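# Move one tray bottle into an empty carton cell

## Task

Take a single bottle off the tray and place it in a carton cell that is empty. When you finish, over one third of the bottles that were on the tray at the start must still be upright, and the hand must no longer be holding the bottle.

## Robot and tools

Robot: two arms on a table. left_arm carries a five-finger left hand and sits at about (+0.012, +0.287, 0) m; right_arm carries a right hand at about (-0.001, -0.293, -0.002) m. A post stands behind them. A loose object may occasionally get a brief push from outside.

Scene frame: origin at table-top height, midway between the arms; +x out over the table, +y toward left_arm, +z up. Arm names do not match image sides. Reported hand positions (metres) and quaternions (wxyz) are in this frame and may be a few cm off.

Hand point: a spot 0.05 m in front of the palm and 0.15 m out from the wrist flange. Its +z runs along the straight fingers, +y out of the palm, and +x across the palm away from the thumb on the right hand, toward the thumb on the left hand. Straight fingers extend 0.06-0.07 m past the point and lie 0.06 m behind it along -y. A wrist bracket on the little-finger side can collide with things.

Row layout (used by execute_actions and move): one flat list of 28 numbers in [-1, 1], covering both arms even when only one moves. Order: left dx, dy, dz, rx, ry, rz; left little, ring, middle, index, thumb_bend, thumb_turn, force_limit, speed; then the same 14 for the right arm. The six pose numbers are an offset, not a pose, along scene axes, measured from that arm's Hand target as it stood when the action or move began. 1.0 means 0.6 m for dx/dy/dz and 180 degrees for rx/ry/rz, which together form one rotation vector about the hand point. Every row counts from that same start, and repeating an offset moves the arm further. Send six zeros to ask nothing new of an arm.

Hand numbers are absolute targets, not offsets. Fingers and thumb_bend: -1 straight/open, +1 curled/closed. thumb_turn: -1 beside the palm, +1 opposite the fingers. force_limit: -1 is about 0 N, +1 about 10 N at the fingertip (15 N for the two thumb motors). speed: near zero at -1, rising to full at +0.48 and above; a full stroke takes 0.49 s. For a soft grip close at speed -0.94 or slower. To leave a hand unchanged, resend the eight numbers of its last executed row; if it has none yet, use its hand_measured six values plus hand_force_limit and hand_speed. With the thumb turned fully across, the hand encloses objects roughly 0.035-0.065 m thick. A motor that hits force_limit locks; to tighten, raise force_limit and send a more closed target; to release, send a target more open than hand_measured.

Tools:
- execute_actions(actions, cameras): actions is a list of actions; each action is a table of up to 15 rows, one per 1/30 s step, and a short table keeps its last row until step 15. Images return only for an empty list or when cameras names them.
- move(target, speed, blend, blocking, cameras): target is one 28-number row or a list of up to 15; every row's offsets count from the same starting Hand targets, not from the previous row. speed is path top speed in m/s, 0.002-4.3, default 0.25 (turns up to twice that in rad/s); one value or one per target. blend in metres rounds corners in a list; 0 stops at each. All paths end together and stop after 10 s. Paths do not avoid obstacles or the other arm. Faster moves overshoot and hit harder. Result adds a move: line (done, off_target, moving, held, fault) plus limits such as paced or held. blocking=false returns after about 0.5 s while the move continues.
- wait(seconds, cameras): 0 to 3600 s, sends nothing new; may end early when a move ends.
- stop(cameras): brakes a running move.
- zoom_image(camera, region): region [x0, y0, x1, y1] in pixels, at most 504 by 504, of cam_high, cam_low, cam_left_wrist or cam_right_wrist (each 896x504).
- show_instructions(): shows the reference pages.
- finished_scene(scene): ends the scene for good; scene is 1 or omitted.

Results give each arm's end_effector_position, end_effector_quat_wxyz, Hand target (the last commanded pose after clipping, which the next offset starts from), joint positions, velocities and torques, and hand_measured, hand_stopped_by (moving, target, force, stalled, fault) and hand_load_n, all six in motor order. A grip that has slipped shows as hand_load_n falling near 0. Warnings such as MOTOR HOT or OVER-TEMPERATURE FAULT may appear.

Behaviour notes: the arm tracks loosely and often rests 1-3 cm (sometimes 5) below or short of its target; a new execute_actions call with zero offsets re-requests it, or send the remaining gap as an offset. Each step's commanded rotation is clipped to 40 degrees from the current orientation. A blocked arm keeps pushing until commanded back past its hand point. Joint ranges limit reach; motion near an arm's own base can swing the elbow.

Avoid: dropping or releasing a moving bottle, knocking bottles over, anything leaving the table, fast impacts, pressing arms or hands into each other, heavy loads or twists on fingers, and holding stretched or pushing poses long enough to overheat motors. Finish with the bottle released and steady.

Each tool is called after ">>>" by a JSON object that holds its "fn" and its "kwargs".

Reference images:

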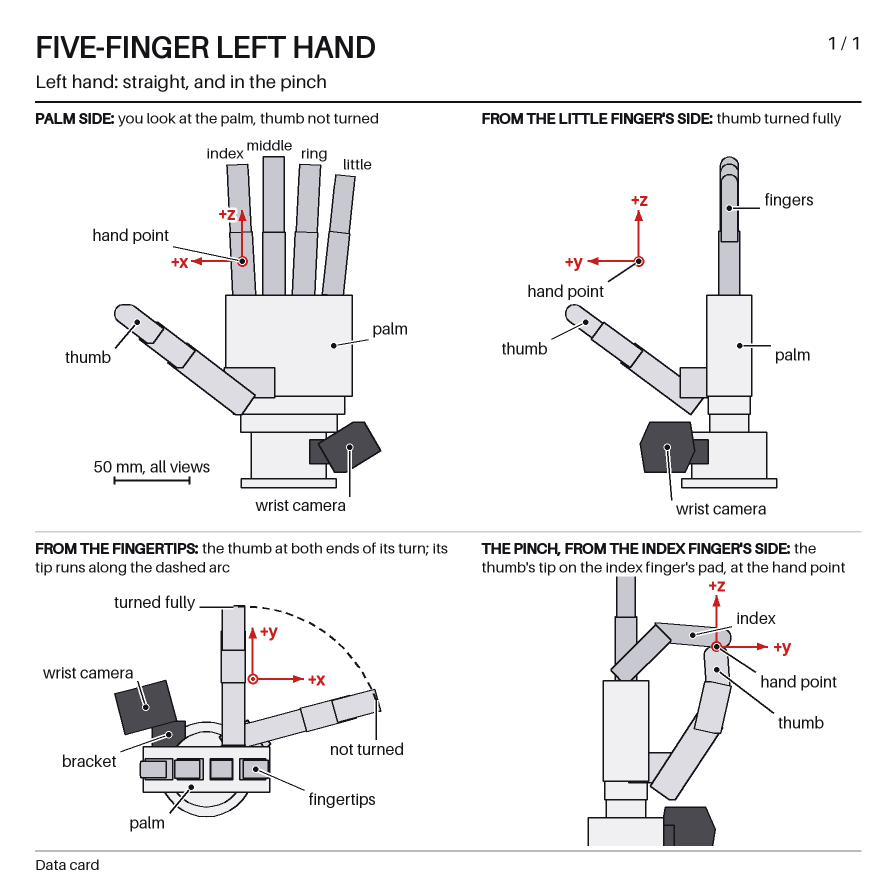

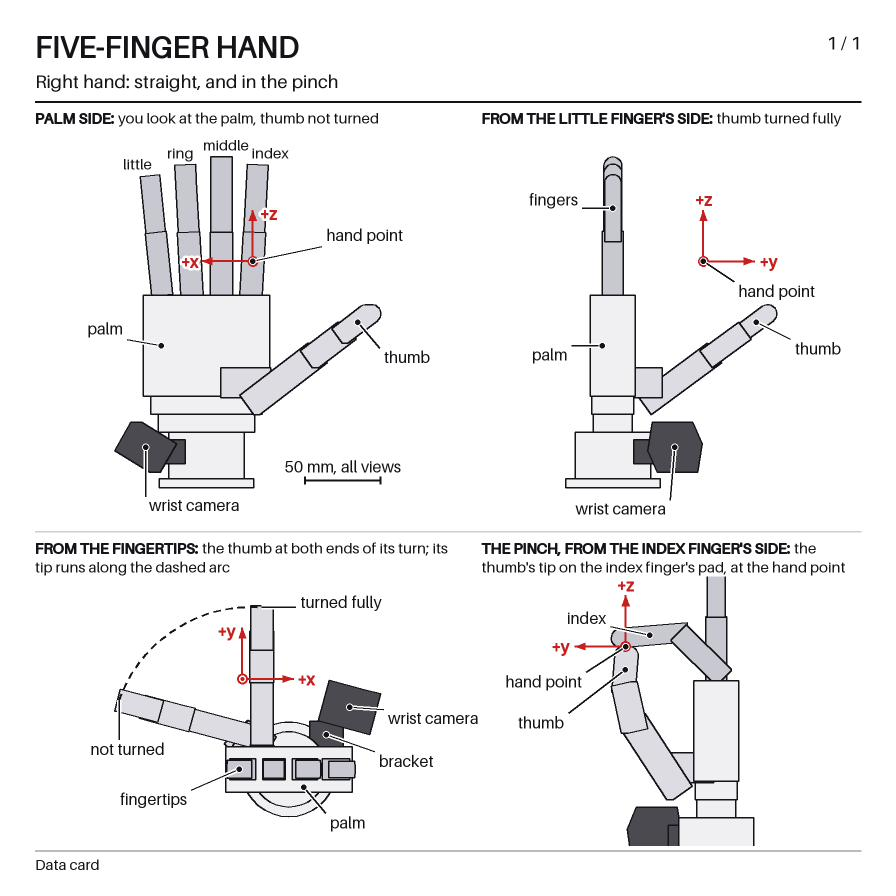

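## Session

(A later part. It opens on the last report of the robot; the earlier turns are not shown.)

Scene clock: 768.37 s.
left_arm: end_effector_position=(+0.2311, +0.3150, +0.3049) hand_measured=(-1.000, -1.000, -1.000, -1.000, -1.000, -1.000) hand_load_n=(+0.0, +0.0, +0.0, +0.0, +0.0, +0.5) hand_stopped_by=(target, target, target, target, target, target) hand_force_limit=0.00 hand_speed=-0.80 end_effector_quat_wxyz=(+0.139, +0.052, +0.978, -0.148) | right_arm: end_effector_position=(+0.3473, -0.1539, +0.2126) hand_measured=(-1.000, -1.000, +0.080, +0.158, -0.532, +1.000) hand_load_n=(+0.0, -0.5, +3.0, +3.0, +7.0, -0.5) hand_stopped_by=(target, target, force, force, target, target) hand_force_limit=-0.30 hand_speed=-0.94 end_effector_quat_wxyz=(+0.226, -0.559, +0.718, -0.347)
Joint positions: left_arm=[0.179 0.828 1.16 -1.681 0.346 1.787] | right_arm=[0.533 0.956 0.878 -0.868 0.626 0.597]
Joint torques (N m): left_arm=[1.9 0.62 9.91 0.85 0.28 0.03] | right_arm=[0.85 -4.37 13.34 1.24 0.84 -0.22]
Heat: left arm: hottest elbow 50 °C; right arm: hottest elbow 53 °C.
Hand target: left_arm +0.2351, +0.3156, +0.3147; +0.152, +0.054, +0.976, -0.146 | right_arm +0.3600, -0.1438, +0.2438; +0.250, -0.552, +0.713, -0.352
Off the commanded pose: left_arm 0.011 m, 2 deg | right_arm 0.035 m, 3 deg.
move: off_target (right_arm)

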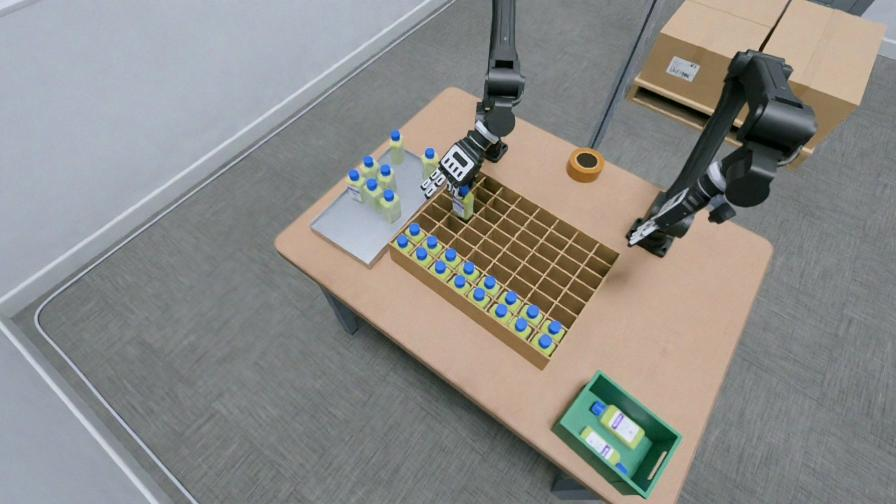

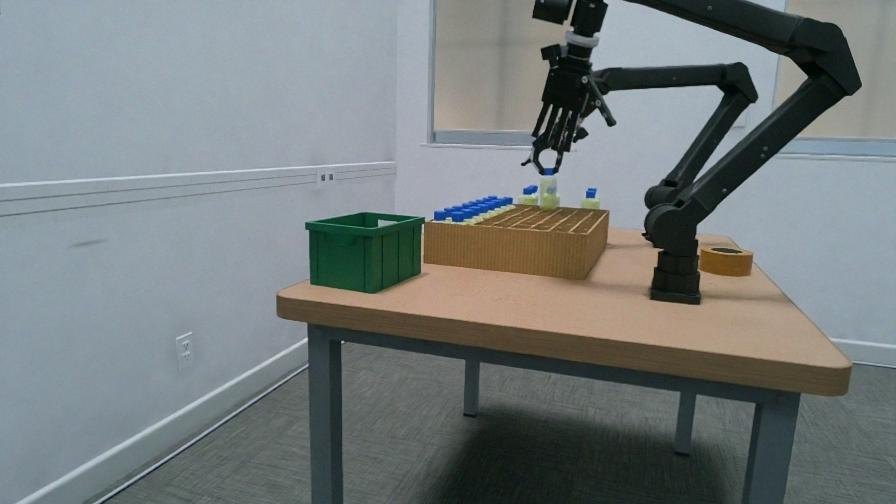

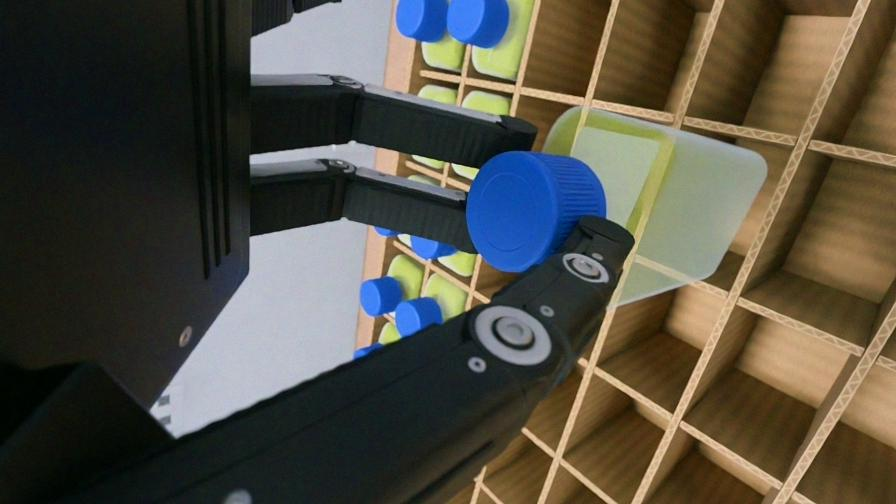

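>>> {"fn": "move", "kwargs": {"target": [0,0,0,0,0,0,-1,-1,-1,-1,-1,-1,0,-0.8,0,0.002,-0.035,0,0,0.012,-1,-1,0.3,0.3,-0.53,1,-0.3,-0.94], "speed": 0.05, "cameras": ["cam_high","cam_low","cam_right_wrist"]}}

>>> {"fn": "zoom_image", "kwargs": {"camera": "cam_high", "region": [444, 190, 484, 230]}}

>>> {"fn": "zoom_image", "kwargs": {"camera": "cam_low", "region": [520, 160, 580, 220]}}

Scene clock: 789.17 s.
left_arm: end_effector_position=(+0.2311, +0.3150, +0.3049) hand_measured=(-1.000, -1.000, -1.000, -1.000, -1.000, -1.000) hand_load_n=(+0.0, +0.0, +0.0, +0.0, +0.0, +0.0) hand_stopped_by=(target, target, target, target, target, target) hand_force_limit=0.00 hand_speed=-0.80 end_effector_quat_wxyz=(+0.139, +0.052, +0.978, -0.148) | right_arm: end_effector_position=(+0.3549, -0.1452, +0.2179) hand_measured=(-1.000, -1.000, +0.080, +0.158, -0.532, +1.000) hand_load_n=(+0.0, +0.0, +3.5, +3.0, +7.0, +0.0) hand_stopped_by=(target, target, force, force, target, target) hand_force_limit=-0.30 hand_speed=-0.94 end_effector_quat_wxyz=(+0.246, -0.568, +0.705, -0.345)
Joint positions: left_arm=[0.179 0.828 1.16 -1.681 0.346 1.787] | right_arm=[0.533 0.956 0.878 -0.813 0.603 0.554]
Joint torques (N m): left_arm=[1.14 0.73 10.02 0.95 0.26 0.02] | right_arm=[0.03 -4.6 8.9 2.47 0.53 -0.23]
Heat: left arm: hottest elbow 50 °C; right arm: hottest elbow 53 °C.
Hand target: left_arm +0.2351, +0.3156, +0.3147; +0.152, +0.054, +0.976, -0.146 | right_arm +0.3600, -0.1426, +0.2228; +0.256, -0.566, +0.703, -0.347
Off the commanded pose: left_arm 0.011 m, 2 deg | right_arm 0.008 m, 1 deg.
move: done

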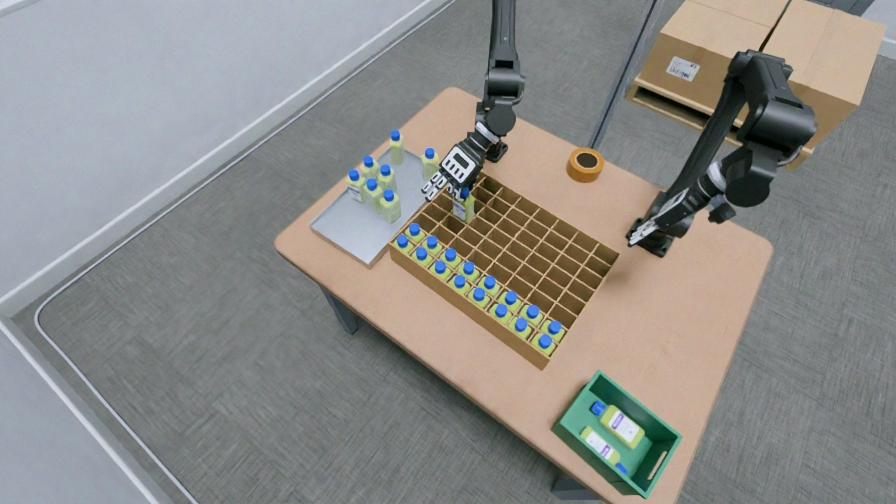

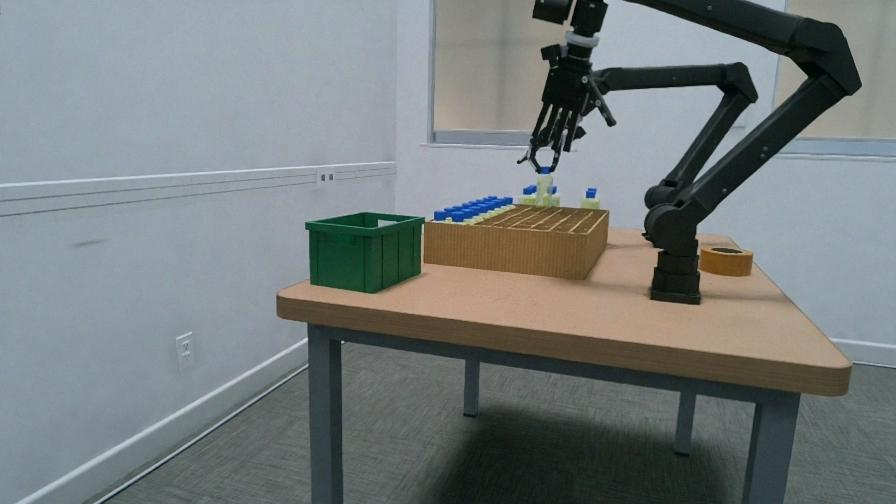

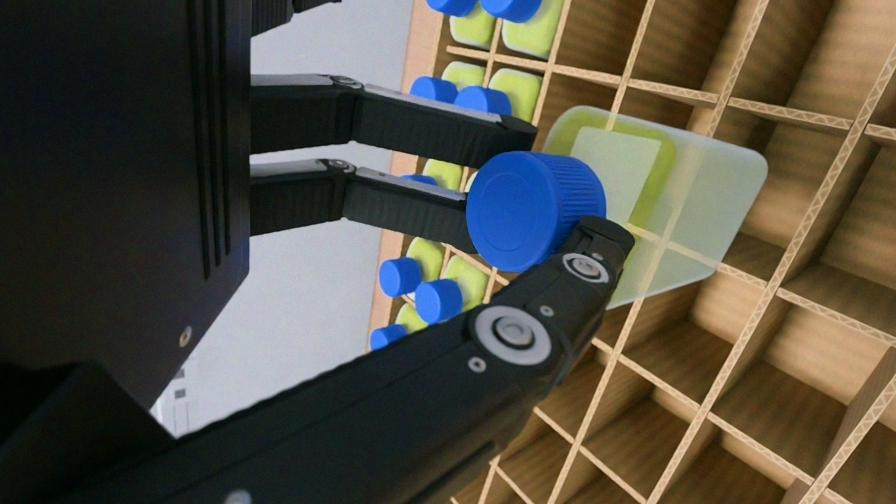

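Scaled by 12.600 from the camera's image (finer frame: 1280x720).

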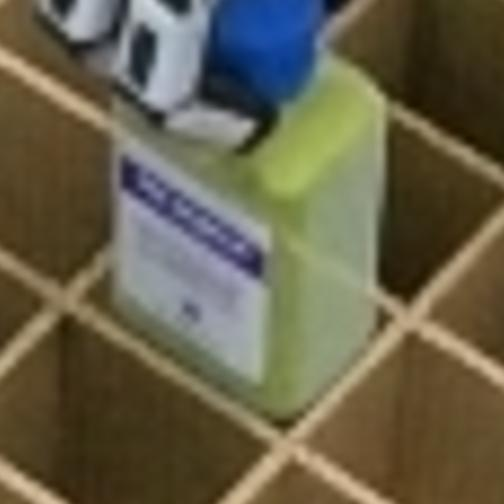

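Scaled by 8.400 from the camera's image (finer frame: 1280x720).

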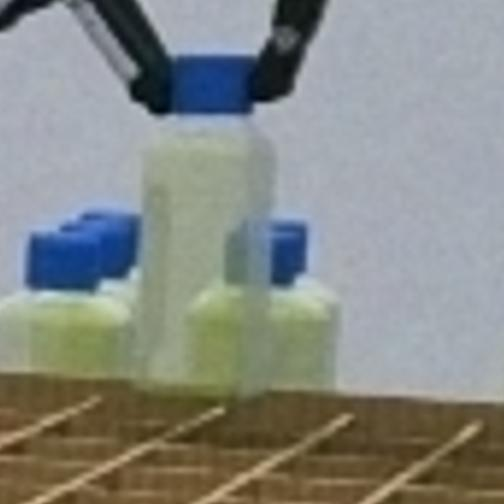

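>>> {"fn": "move", "kwargs": {"target": [[0,0,0,0,0,0,-1,-1,-1,-1,-1,-1,0,-0.8,-0.018,-0.0155,0.06,0,0,0,-1,-1,0.3,0.3,-0.53,1,-0.3,-0.94],[0,0,0,0,0,0,-1,-1,-1,-1,-1,-1,0,-0.8,-0.018,-0.0155,0.006,0,0,0,-1,-1,0.3,0.3,-0.53,1,-0.3,-0.94]], "speed": 0.05, "cameras": ["cam_high","cam_low","cam_right_wrist"]}}

>>> {"fn": "zoom_image", "kwargs": {"camera": "cam_high", "region": [444, 190, 484, 230]}}

>>> {"fn": "zoom_image", "kwargs": {"camera": "cam_low", "region": [520, 160, 580, 220]}}

Scene clock: 822.57 s.
left_arm: end_effector_position=(+0.2311, +0.3150, +0.3049) hand_measured=(-1.000, -1.000, -1.000, -1.000, -1.000, -1.000) hand_load_n=(+0.0, +0.0, +0.0, +0.0, +0.0, +0.0) hand_stopped_by=(target, target, target, target, target, target) hand_force_limit=0.00 hand_speed=-0.80 end_effector_quat_wxyz=(+0.139, +0.052, +0.978, -0.148) | right_arm: end_effector_position=(+0.3438, -0.1514, +0.2178) hand_measured=(-1.000, -1.000, +0.080, +0.158, -0.532, +1.000) hand_load_n=(+0.0, +0.0, +3.5, +3.0, +7.0, +0.0) hand_stopped_by=(target, target, force, force, target, target) hand_force_limit=-0.30 hand_speed=-0.94 end_effector_quat_wxyz=(+0.243, -0.573, +0.703, -0.343)
Joint positions: left_arm=[0.179 0.828 1.16 -1.681 0.346 1.787] | right_arm=[0.533 0.923 0.863 -0.838 0.598 0.546]
Joint torques (N m): left_arm=[1.38 0.38 10.13 0.84 0.29 0.04] | right_arm=[-0.5 -5.13 8.88 2.43 0.53 -0.22]
Heat: left arm: hottest elbow 50 °C; right arm: hottest elbow 49 °C.
Hand target: left_arm +0.2351, +0.3156, +0.3147; +0.152, +0.054, +0.976, -0.146 | right_arm +0.3492, -0.1518, +0.2265; +0.256, -0.566, +0.703, -0.347
Off the commanded pose: left_arm 0.011 m, 2 deg | right_arm 0.010 m, 2 deg.
move: done

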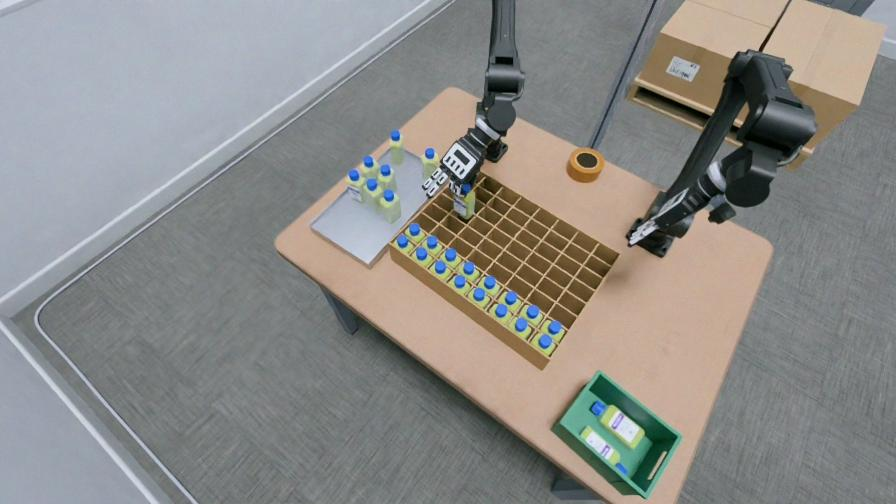

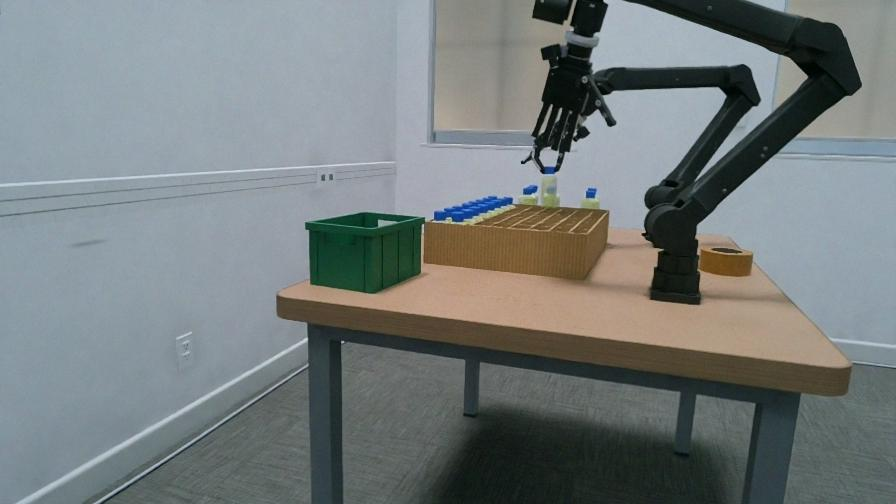

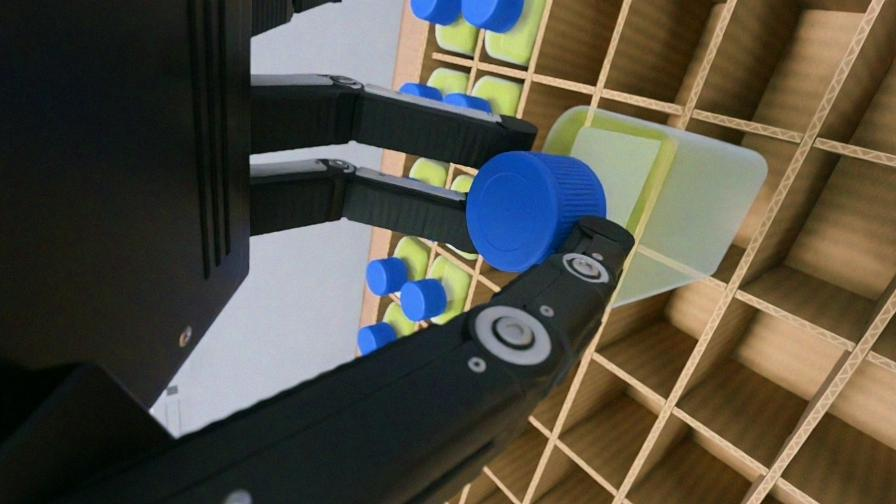

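Scaled by 12.600 from the camera's image (finer frame: 1280x720).

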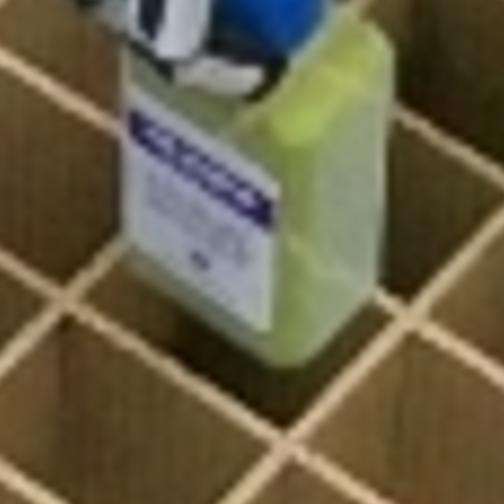

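Scaled by 8.400 from the camera's image (finer frame: 1280x720).

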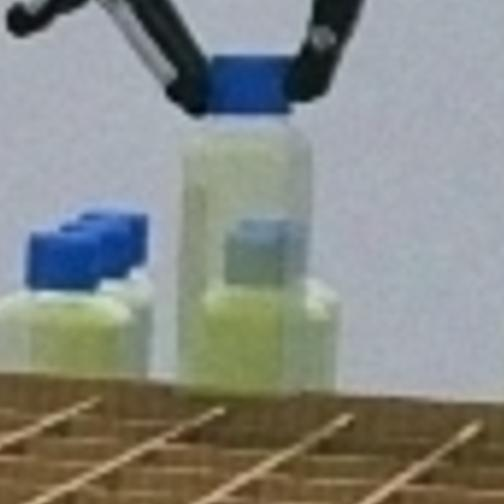

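>>> {"fn": "move", "kwargs": {"target": [0,0,0,0,0,0,-1,-1,-1,-1,-1,-1,0,-0.8,0.002,-0.005,-0.065,0,0,0,-1,-1,0.3,0.3,-0.53,1,-0.3,-0.94], "speed": 0.04, "cameras": ["cam_high","cam_low","cam_right_wrist"]}}

>>> {"fn": "zoom_image", "kwargs": {"camera": "cam_high", "region": [444, 180, 494, 230]}}

>>> {"fn": "zoom_image", "kwargs": {"camera": "cam_low", "region": [520, 160, 580, 220]}}

Scene clock: 842.50 s.
left_arm: end_effector_position=(+0.2311, +0.3150, +0.3049) hand_measured=(-1.000, -1.000, -1.000, -1.000, -1.000, -1.000) hand_load_n=(+0.0, +0.0, +0.0, +0.0, +0.0, +0.0) hand_stopped_by=(target, target, target, target, target, target) hand_force_limit=0.00 hand_speed=-0.80 end_effector_quat_wxyz=(+0.139, +0.052, +0.978, -0.148) | right_arm: end_effector_position=(+0.3443, -0.1546, +0.1826) hand_measured=(-1.000, -1.000, +0.080, +0.158, -0.532, +1.000) hand_load_n=(+0.0, +0.0, +3.5, +3.0, +7.0, +0.0) hand_stopped_by=(target, target, force, force, target, target) hand_force_limit=-0.30 hand_speed=-0.94 end_effector_quat_wxyz=(+0.248, -0.571, +0.703, -0.344)
Joint positions: left_arm=[0.179 0.828 1.16 -1.681 0.346 1.787] | right_arm=[0.522 0.923 0.765 -0.724 0.59 0.536]
Joint torques (N m): left_arm=[1.79 1.03 10.15 0.92 0.27 0.09] | right_arm=[-0.5 -4.37 8.7 2.47 0.51 -0.22]
Heat: left arm: hottest elbow 51 °C; right arm: hottest elbow 47 °C.
Hand target: left_arm +0.2351, +0.3156, +0.3147; +0.152, +0.054, +0.976, -0.146 | right_arm +0.3504, -0.1548, +0.1875; +0.257, -0.566, +0.703, -0.347
Off the commanded pose: left_arm 0.011 m, 2 deg | right_arm 0.008 m, 1 deg.
move: done

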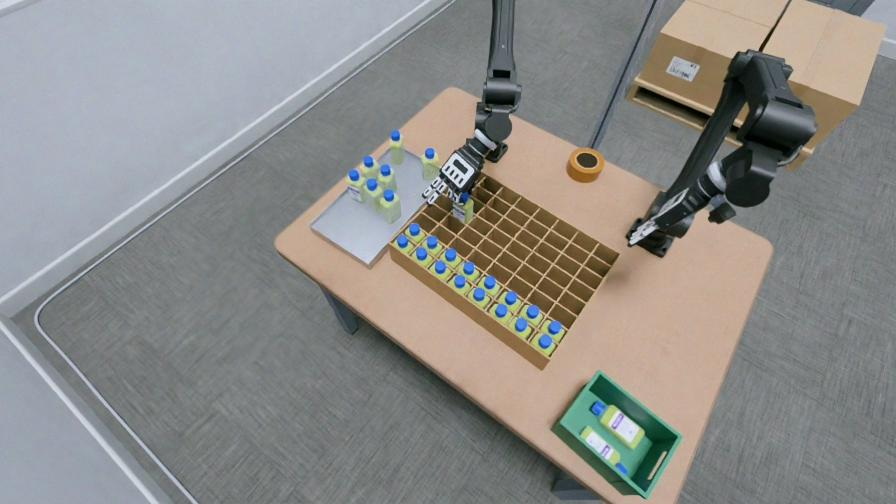

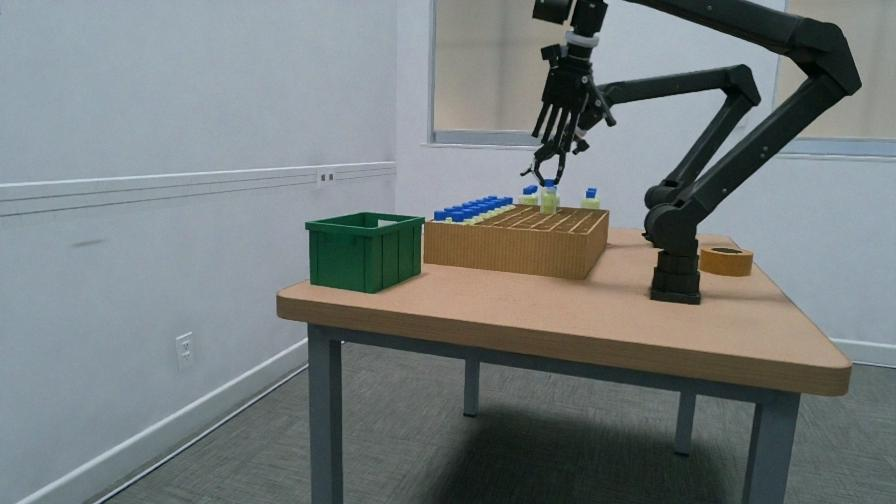

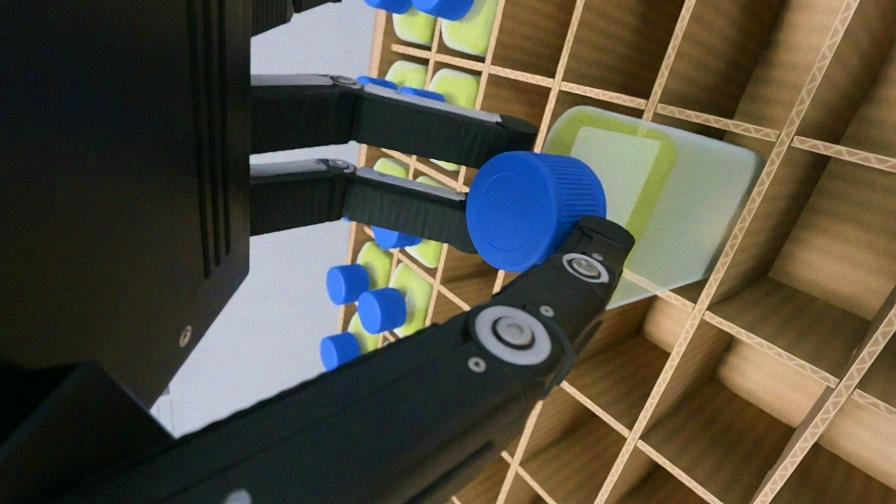

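Scaled by 10.080 from the camera's image (finer frame: 1280x720).

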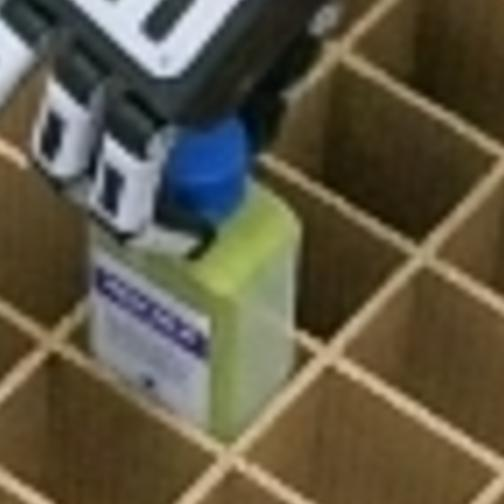

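Scaled by 8.400 from the camera's image (finer frame: 1280x720).

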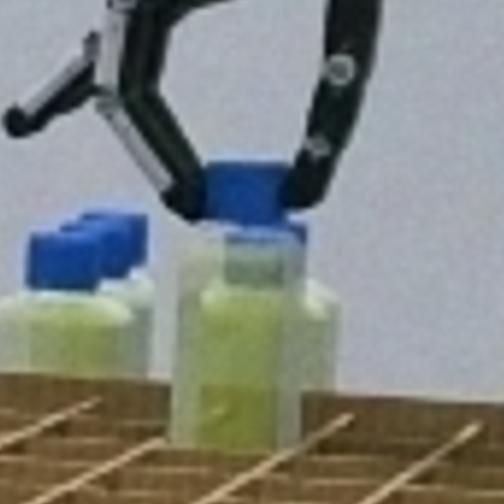

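>>> {"fn": "move", "kwargs": {"target": [0,0,0,0,0,0,-1,-1,-1,-1,-1,-1,0,-0.8,0,0,-0.083,0,0,0,-1,-1,0.3,0.3,-0.53,1,-0.3,-0.94], "speed": 0.04, "cameras": ["cam_high","cam_low","cam_right_wrist"]}}

>>> {"fn": "zoom_image", "kwargs": {"camera": "cam_high", "region": [444, 180, 494, 230]}}

>>> {"fn": "zoom_image", "kwargs": {"camera": "cam_low", "region": [510, 160, 580, 230]}}

Scene clock: 858.27 s.
left_arm: end_effector_position=(+0.2311, +0.3150, +0.3049) hand_measured=(-1.000, -1.000, -1.000, -1.000, -1.000, -1.000) hand_load_n=(+0.5, +0.0, +0.0, +0.0, +0.0, +0.0) hand_stopped_by=(target, target, target, target, target, target) hand_force_limit=0.00 hand_speed=-0.80 end_effector_quat_wxyz=(+0.139, +0.052, +0.978, -0.148) | right_arm: end_effector_position=(+0.3440, -0.1548, +0.1335) hand_measured=(-1.000, -1.000, +0.080, +0.158, -0.532, +1.000) hand_load_n=(+0.0, +0.0, +3.0, +3.0, +7.0, +0.0) hand_stopped_by=(target, target, force, force, target, target) hand_force_limit=-0.30 hand_speed=-0.94 end_effector_quat_wxyz=(+0.248, -0.571, +0.703, -0.344)
Joint positions: left_arm=[0.179 0.828 1.16 -1.681 0.346 1.787] | right_arm=[0.522 0.958 0.652 -0.573 0.59 0.535]
Joint torques (N m): left_arm=[1.9 0.44 10.1 0.92 0.3 0.06] | right_arm=[-0.62 -4.31 8.53 2.47 0.52 -0.21]
Heat: left arm: hottest elbow 51 °C; right arm: hottest elbow 47 °C.
Hand target: left_arm +0.2351, +0.3156, +0.3147; +0.152, +0.054, +0.976, -0.146 | right_arm +0.3504, -0.1549, +0.1376; +0.256, -0.566, +0.703, -0.347
Off the commanded pose: left_arm 0.011 m, 2 deg | right_arm 0.008 m, 1 deg.
move: done

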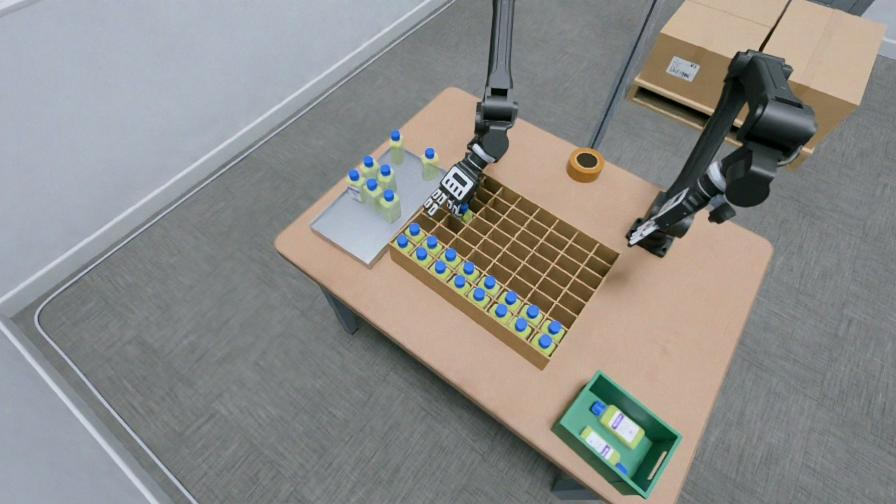

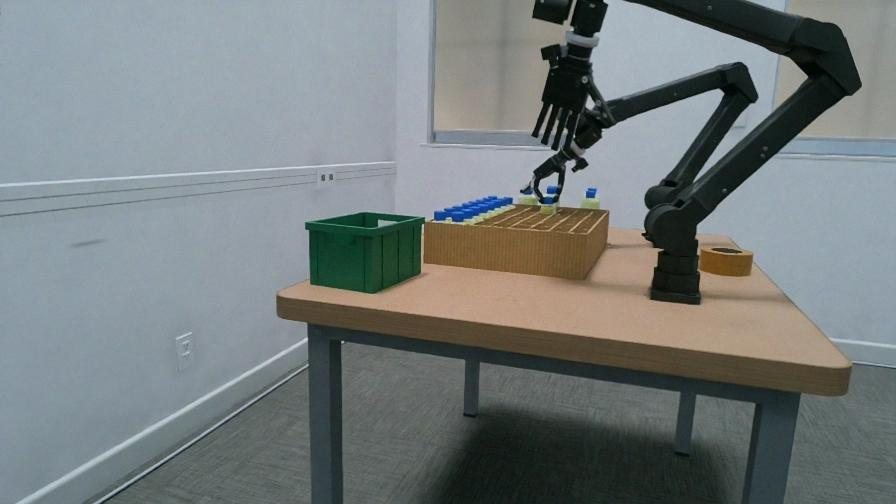

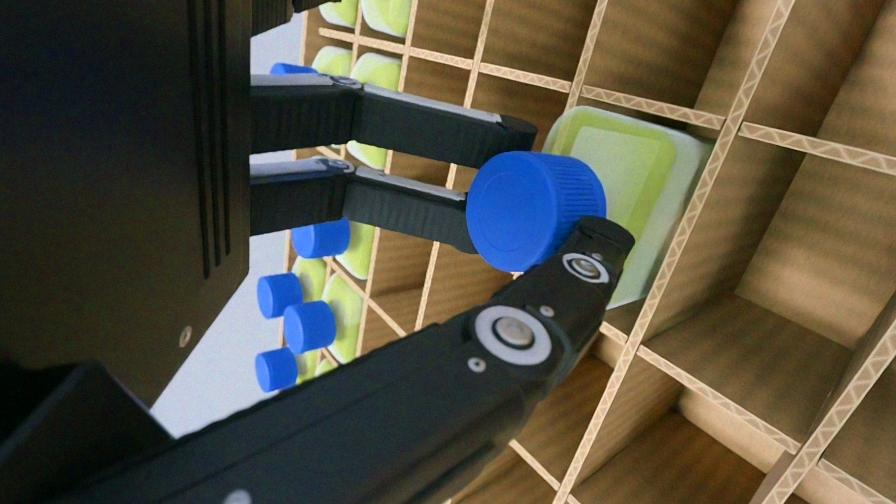

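Scaled by 10.080 from the camera's image (finer frame: 1280x720).

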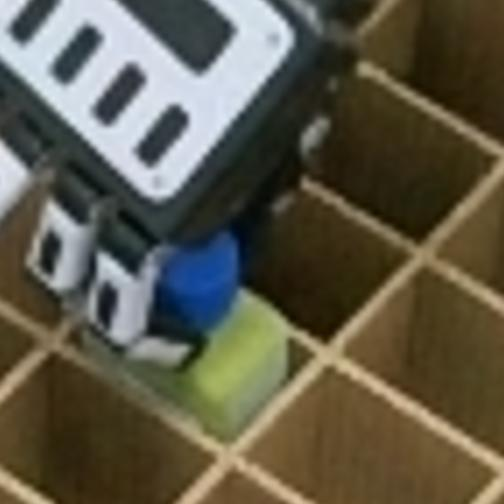

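Scaled by 7.200 from the camera's image (finer frame: 1280x720).

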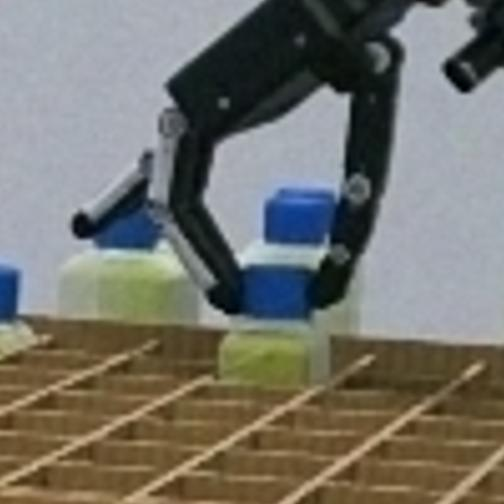

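>>> {"fn": "move", "kwargs": {"target": [0,0,0,0,0,0,-1,-1,-1,-1,-1,-1,0,-0.8,0,0,-0.024,0,0,0,-1,-1,0.3,0.3,-0.53,1,-0.3,-0.94], "speed": 0.03, "cameras": ["cam_high","cam_low","cam_right_wrist"]}}

>>> {"fn": "zoom_image", "kwargs": {"camera": "cam_low", "region": [510, 160, 580, 230]}}

Scene clock: 865.80 s.
left_arm: end_effector_position=(+0.2311, +0.3150, +0.3049) hand_measured=(-1.000, -1.000, -1.000, -1.000, -1.000, -1.000) hand_load_n=(+0.0, +0.0, +0.0, +0.0, +0.0, +0.0) hand_stopped_by=(target, target, target, target, target, target) hand_force_limit=0.00 hand_speed=-0.80 end_effector_quat_wxyz=(+0.139, +0.052, +0.978, -0.148) | right_arm: end_effector_position=(+0.3448, -0.1543, +0.1209) hand_measured=(-1.000, -1.000, +0.080, +0.158, -0.532, +1.000) hand_load_n=(+0.0, +0.0, +3.0, +3.0, +7.0, -0.5) hand_stopped_by=(target, target, force, force, target, target) hand_force_limit=-0.30 hand_speed=-0.94 end_effector_quat_wxyz=(+0.250, -0.570, +0.703, -0.344)
Joint positions: left_arm=[0.179 0.828 1.16 -1.681 0.346 1.787] | right_arm=[0.522 0.973 0.624 -0.525 0.59 0.535]
Joint torques (N m): left_arm=[0.91 0.15 10.03 0.94 0.32 0] | right_arm=[-0.44 -4.19 8.23 2.41 0.53 -0.22]
Heat: left arm: hottest elbow 51 °C; right arm: hottest elbow 47 °C.
Hand target: left_arm +0.2351, +0.3156, +0.3147; +0.152, +0.054, +0.976, -0.146 | right_arm +0.3503, -0.1548, +0.1233; +0.256, -0.566, +0.703, -0.347
Off the commanded pose: left_arm 0.011 m, 2 deg | right_arm 0.006 m, 1 deg.
move: done

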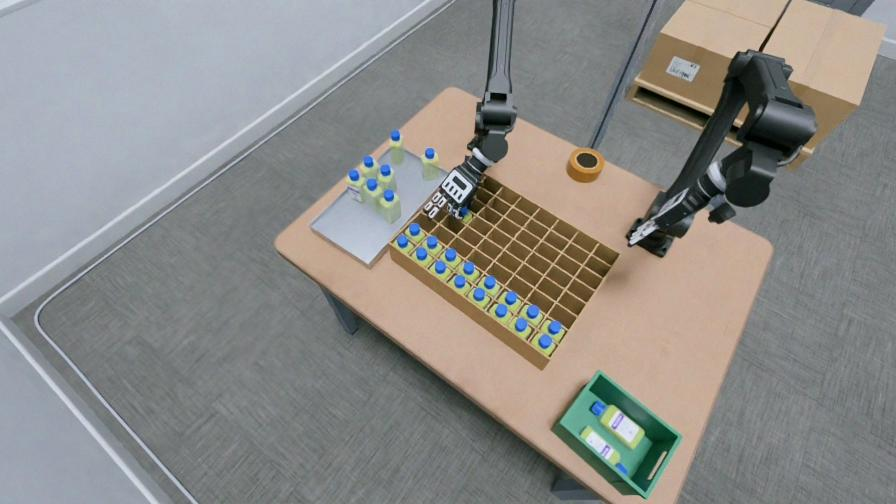

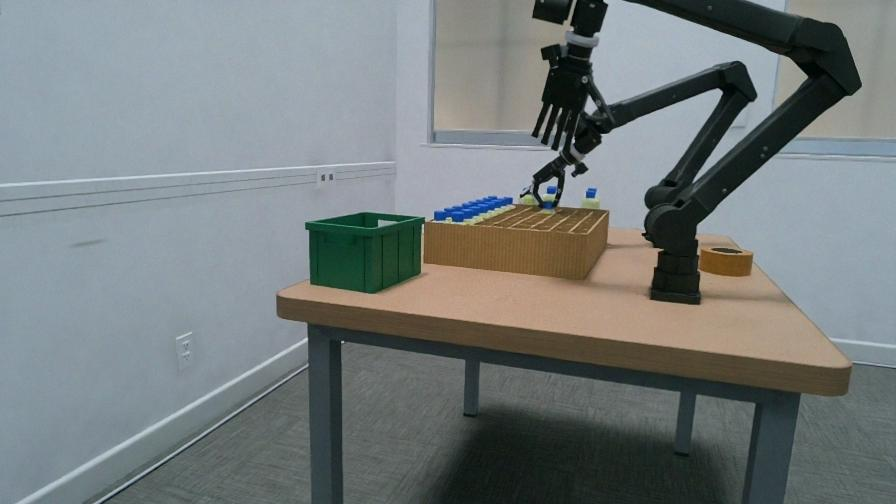

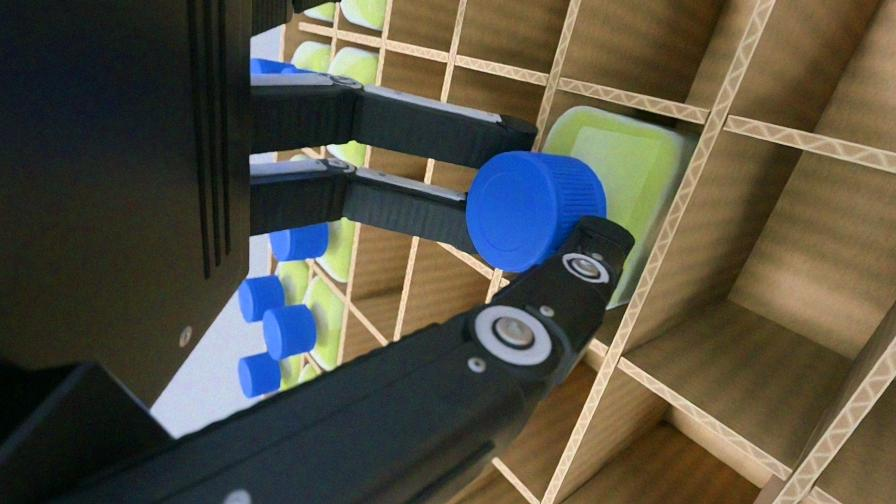

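Scaled by 7.200 from the camera's image (finer frame: 1280x720).

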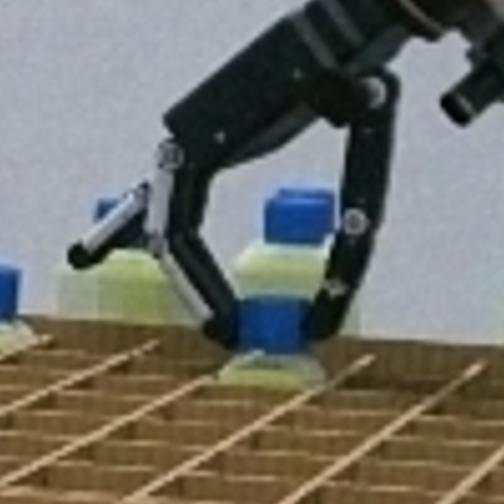

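>>> {"fn": "move", "kwargs": {"target": [0,0,0,0,0,0,-1,-1,-1,-1,-1,-1,0,-0.8,0,0,-0.012,0,0,0,-1,-1,0.3,0.3,-0.53,1,-0.3,-0.94], "speed": 0.03, "cameras": ["cam_high","cam_low","cam_right_wrist"]}}

>>> {"fn": "zoom_image", "kwargs": {"camera": "cam_low", "region": [510, 160, 580, 230]}}

Scene clock: 874.20 s.
left_arm: end_effector_position=(+0.2311, +0.3150, +0.3049) hand_measured=(-1.000, -1.000, -1.000, -1.000, -1.000, -1.000) hand_load_n=(+0.0, +0.0, +0.0, +0.0, +0.0, +0.0) hand_stopped_by=(target, target, target, target, target, target) hand_force_limit=0.00 hand_speed=-0.80 end_effector_quat_wxyz=(+0.139, +0.052, +0.978, -0.148) | right_arm: end_effector_position=(+0.3467, -0.1530, +0.1201) hand_measured=(-1.000, -1.000, +0.080, +0.158, -0.532, +1.000) hand_load_n=(+0.0, +0.0, +3.0, +2.5, +6.5, -1.5) hand_stopped_by=(target, target, force, force, target, target) hand_force_limit=-0.30 hand_speed=-0.94 end_effector_quat_wxyz=(+0.256, -0.568, +0.702, -0.345)
Joint positions: left_arm=[0.179 0.828 1.16 -1.681 0.346 1.787] | right_arm=[0.522 0.974 0.617 -0.504 0.589 0.533]
Joint torques (N m): left_arm=[1.61 0.15 10.09 0.91 0.26 0.04] | right_arm=[-0.62 -3.72 7.57 2.61 0.54 -0.21]
Heat: left arm: hottest elbow 51 °C; right arm: hottest elbow 47 °C.
Hand target: left_arm +0.2351, +0.3156, +0.3147; +0.152, +0.054, +0.976, -0.146 | right_arm +0.3504, -0.1547, +0.1161; +0.256, -0.566, +0.703, -0.347
Off the commanded pose: left_arm 0.011 m, 2 deg | right_arm 0.006 m, 0 deg.
move: done

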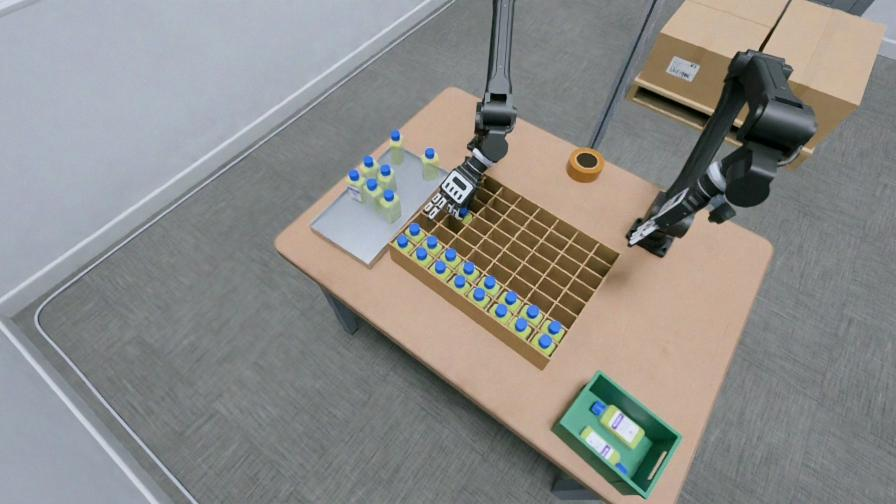

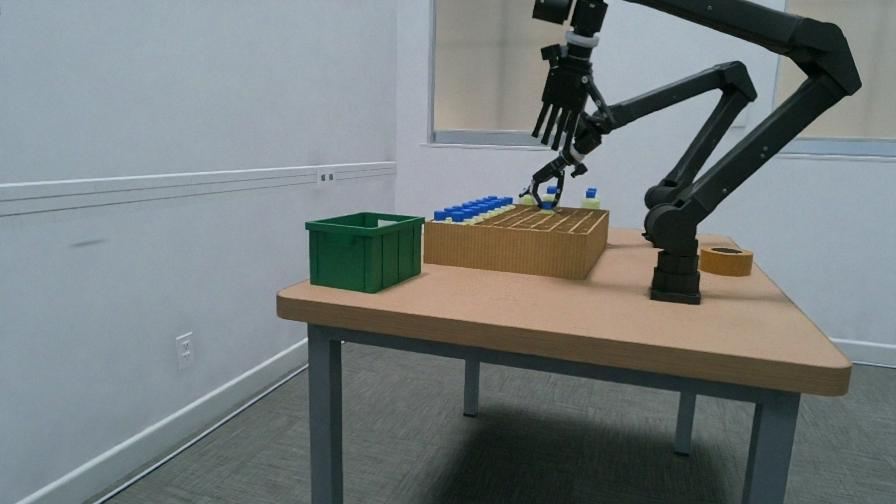

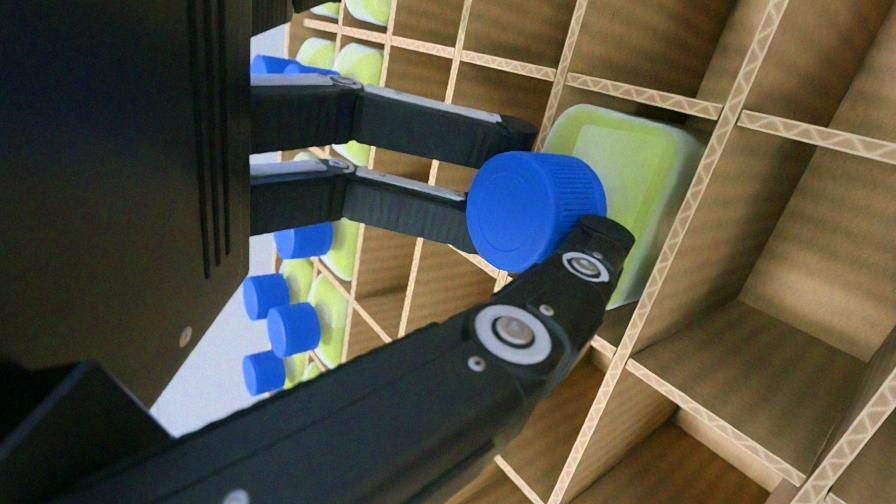

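Scaled by 7.200 from the camera's image (finer frame: 1280x720).

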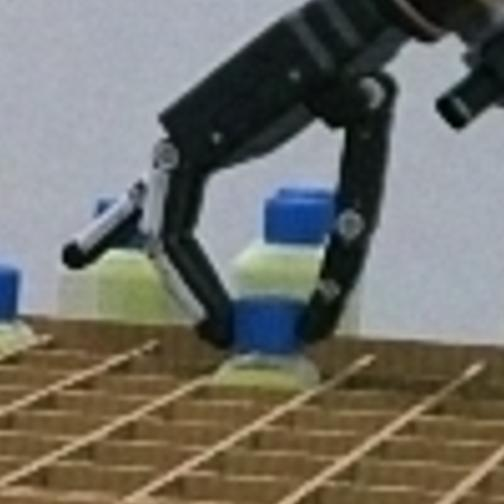

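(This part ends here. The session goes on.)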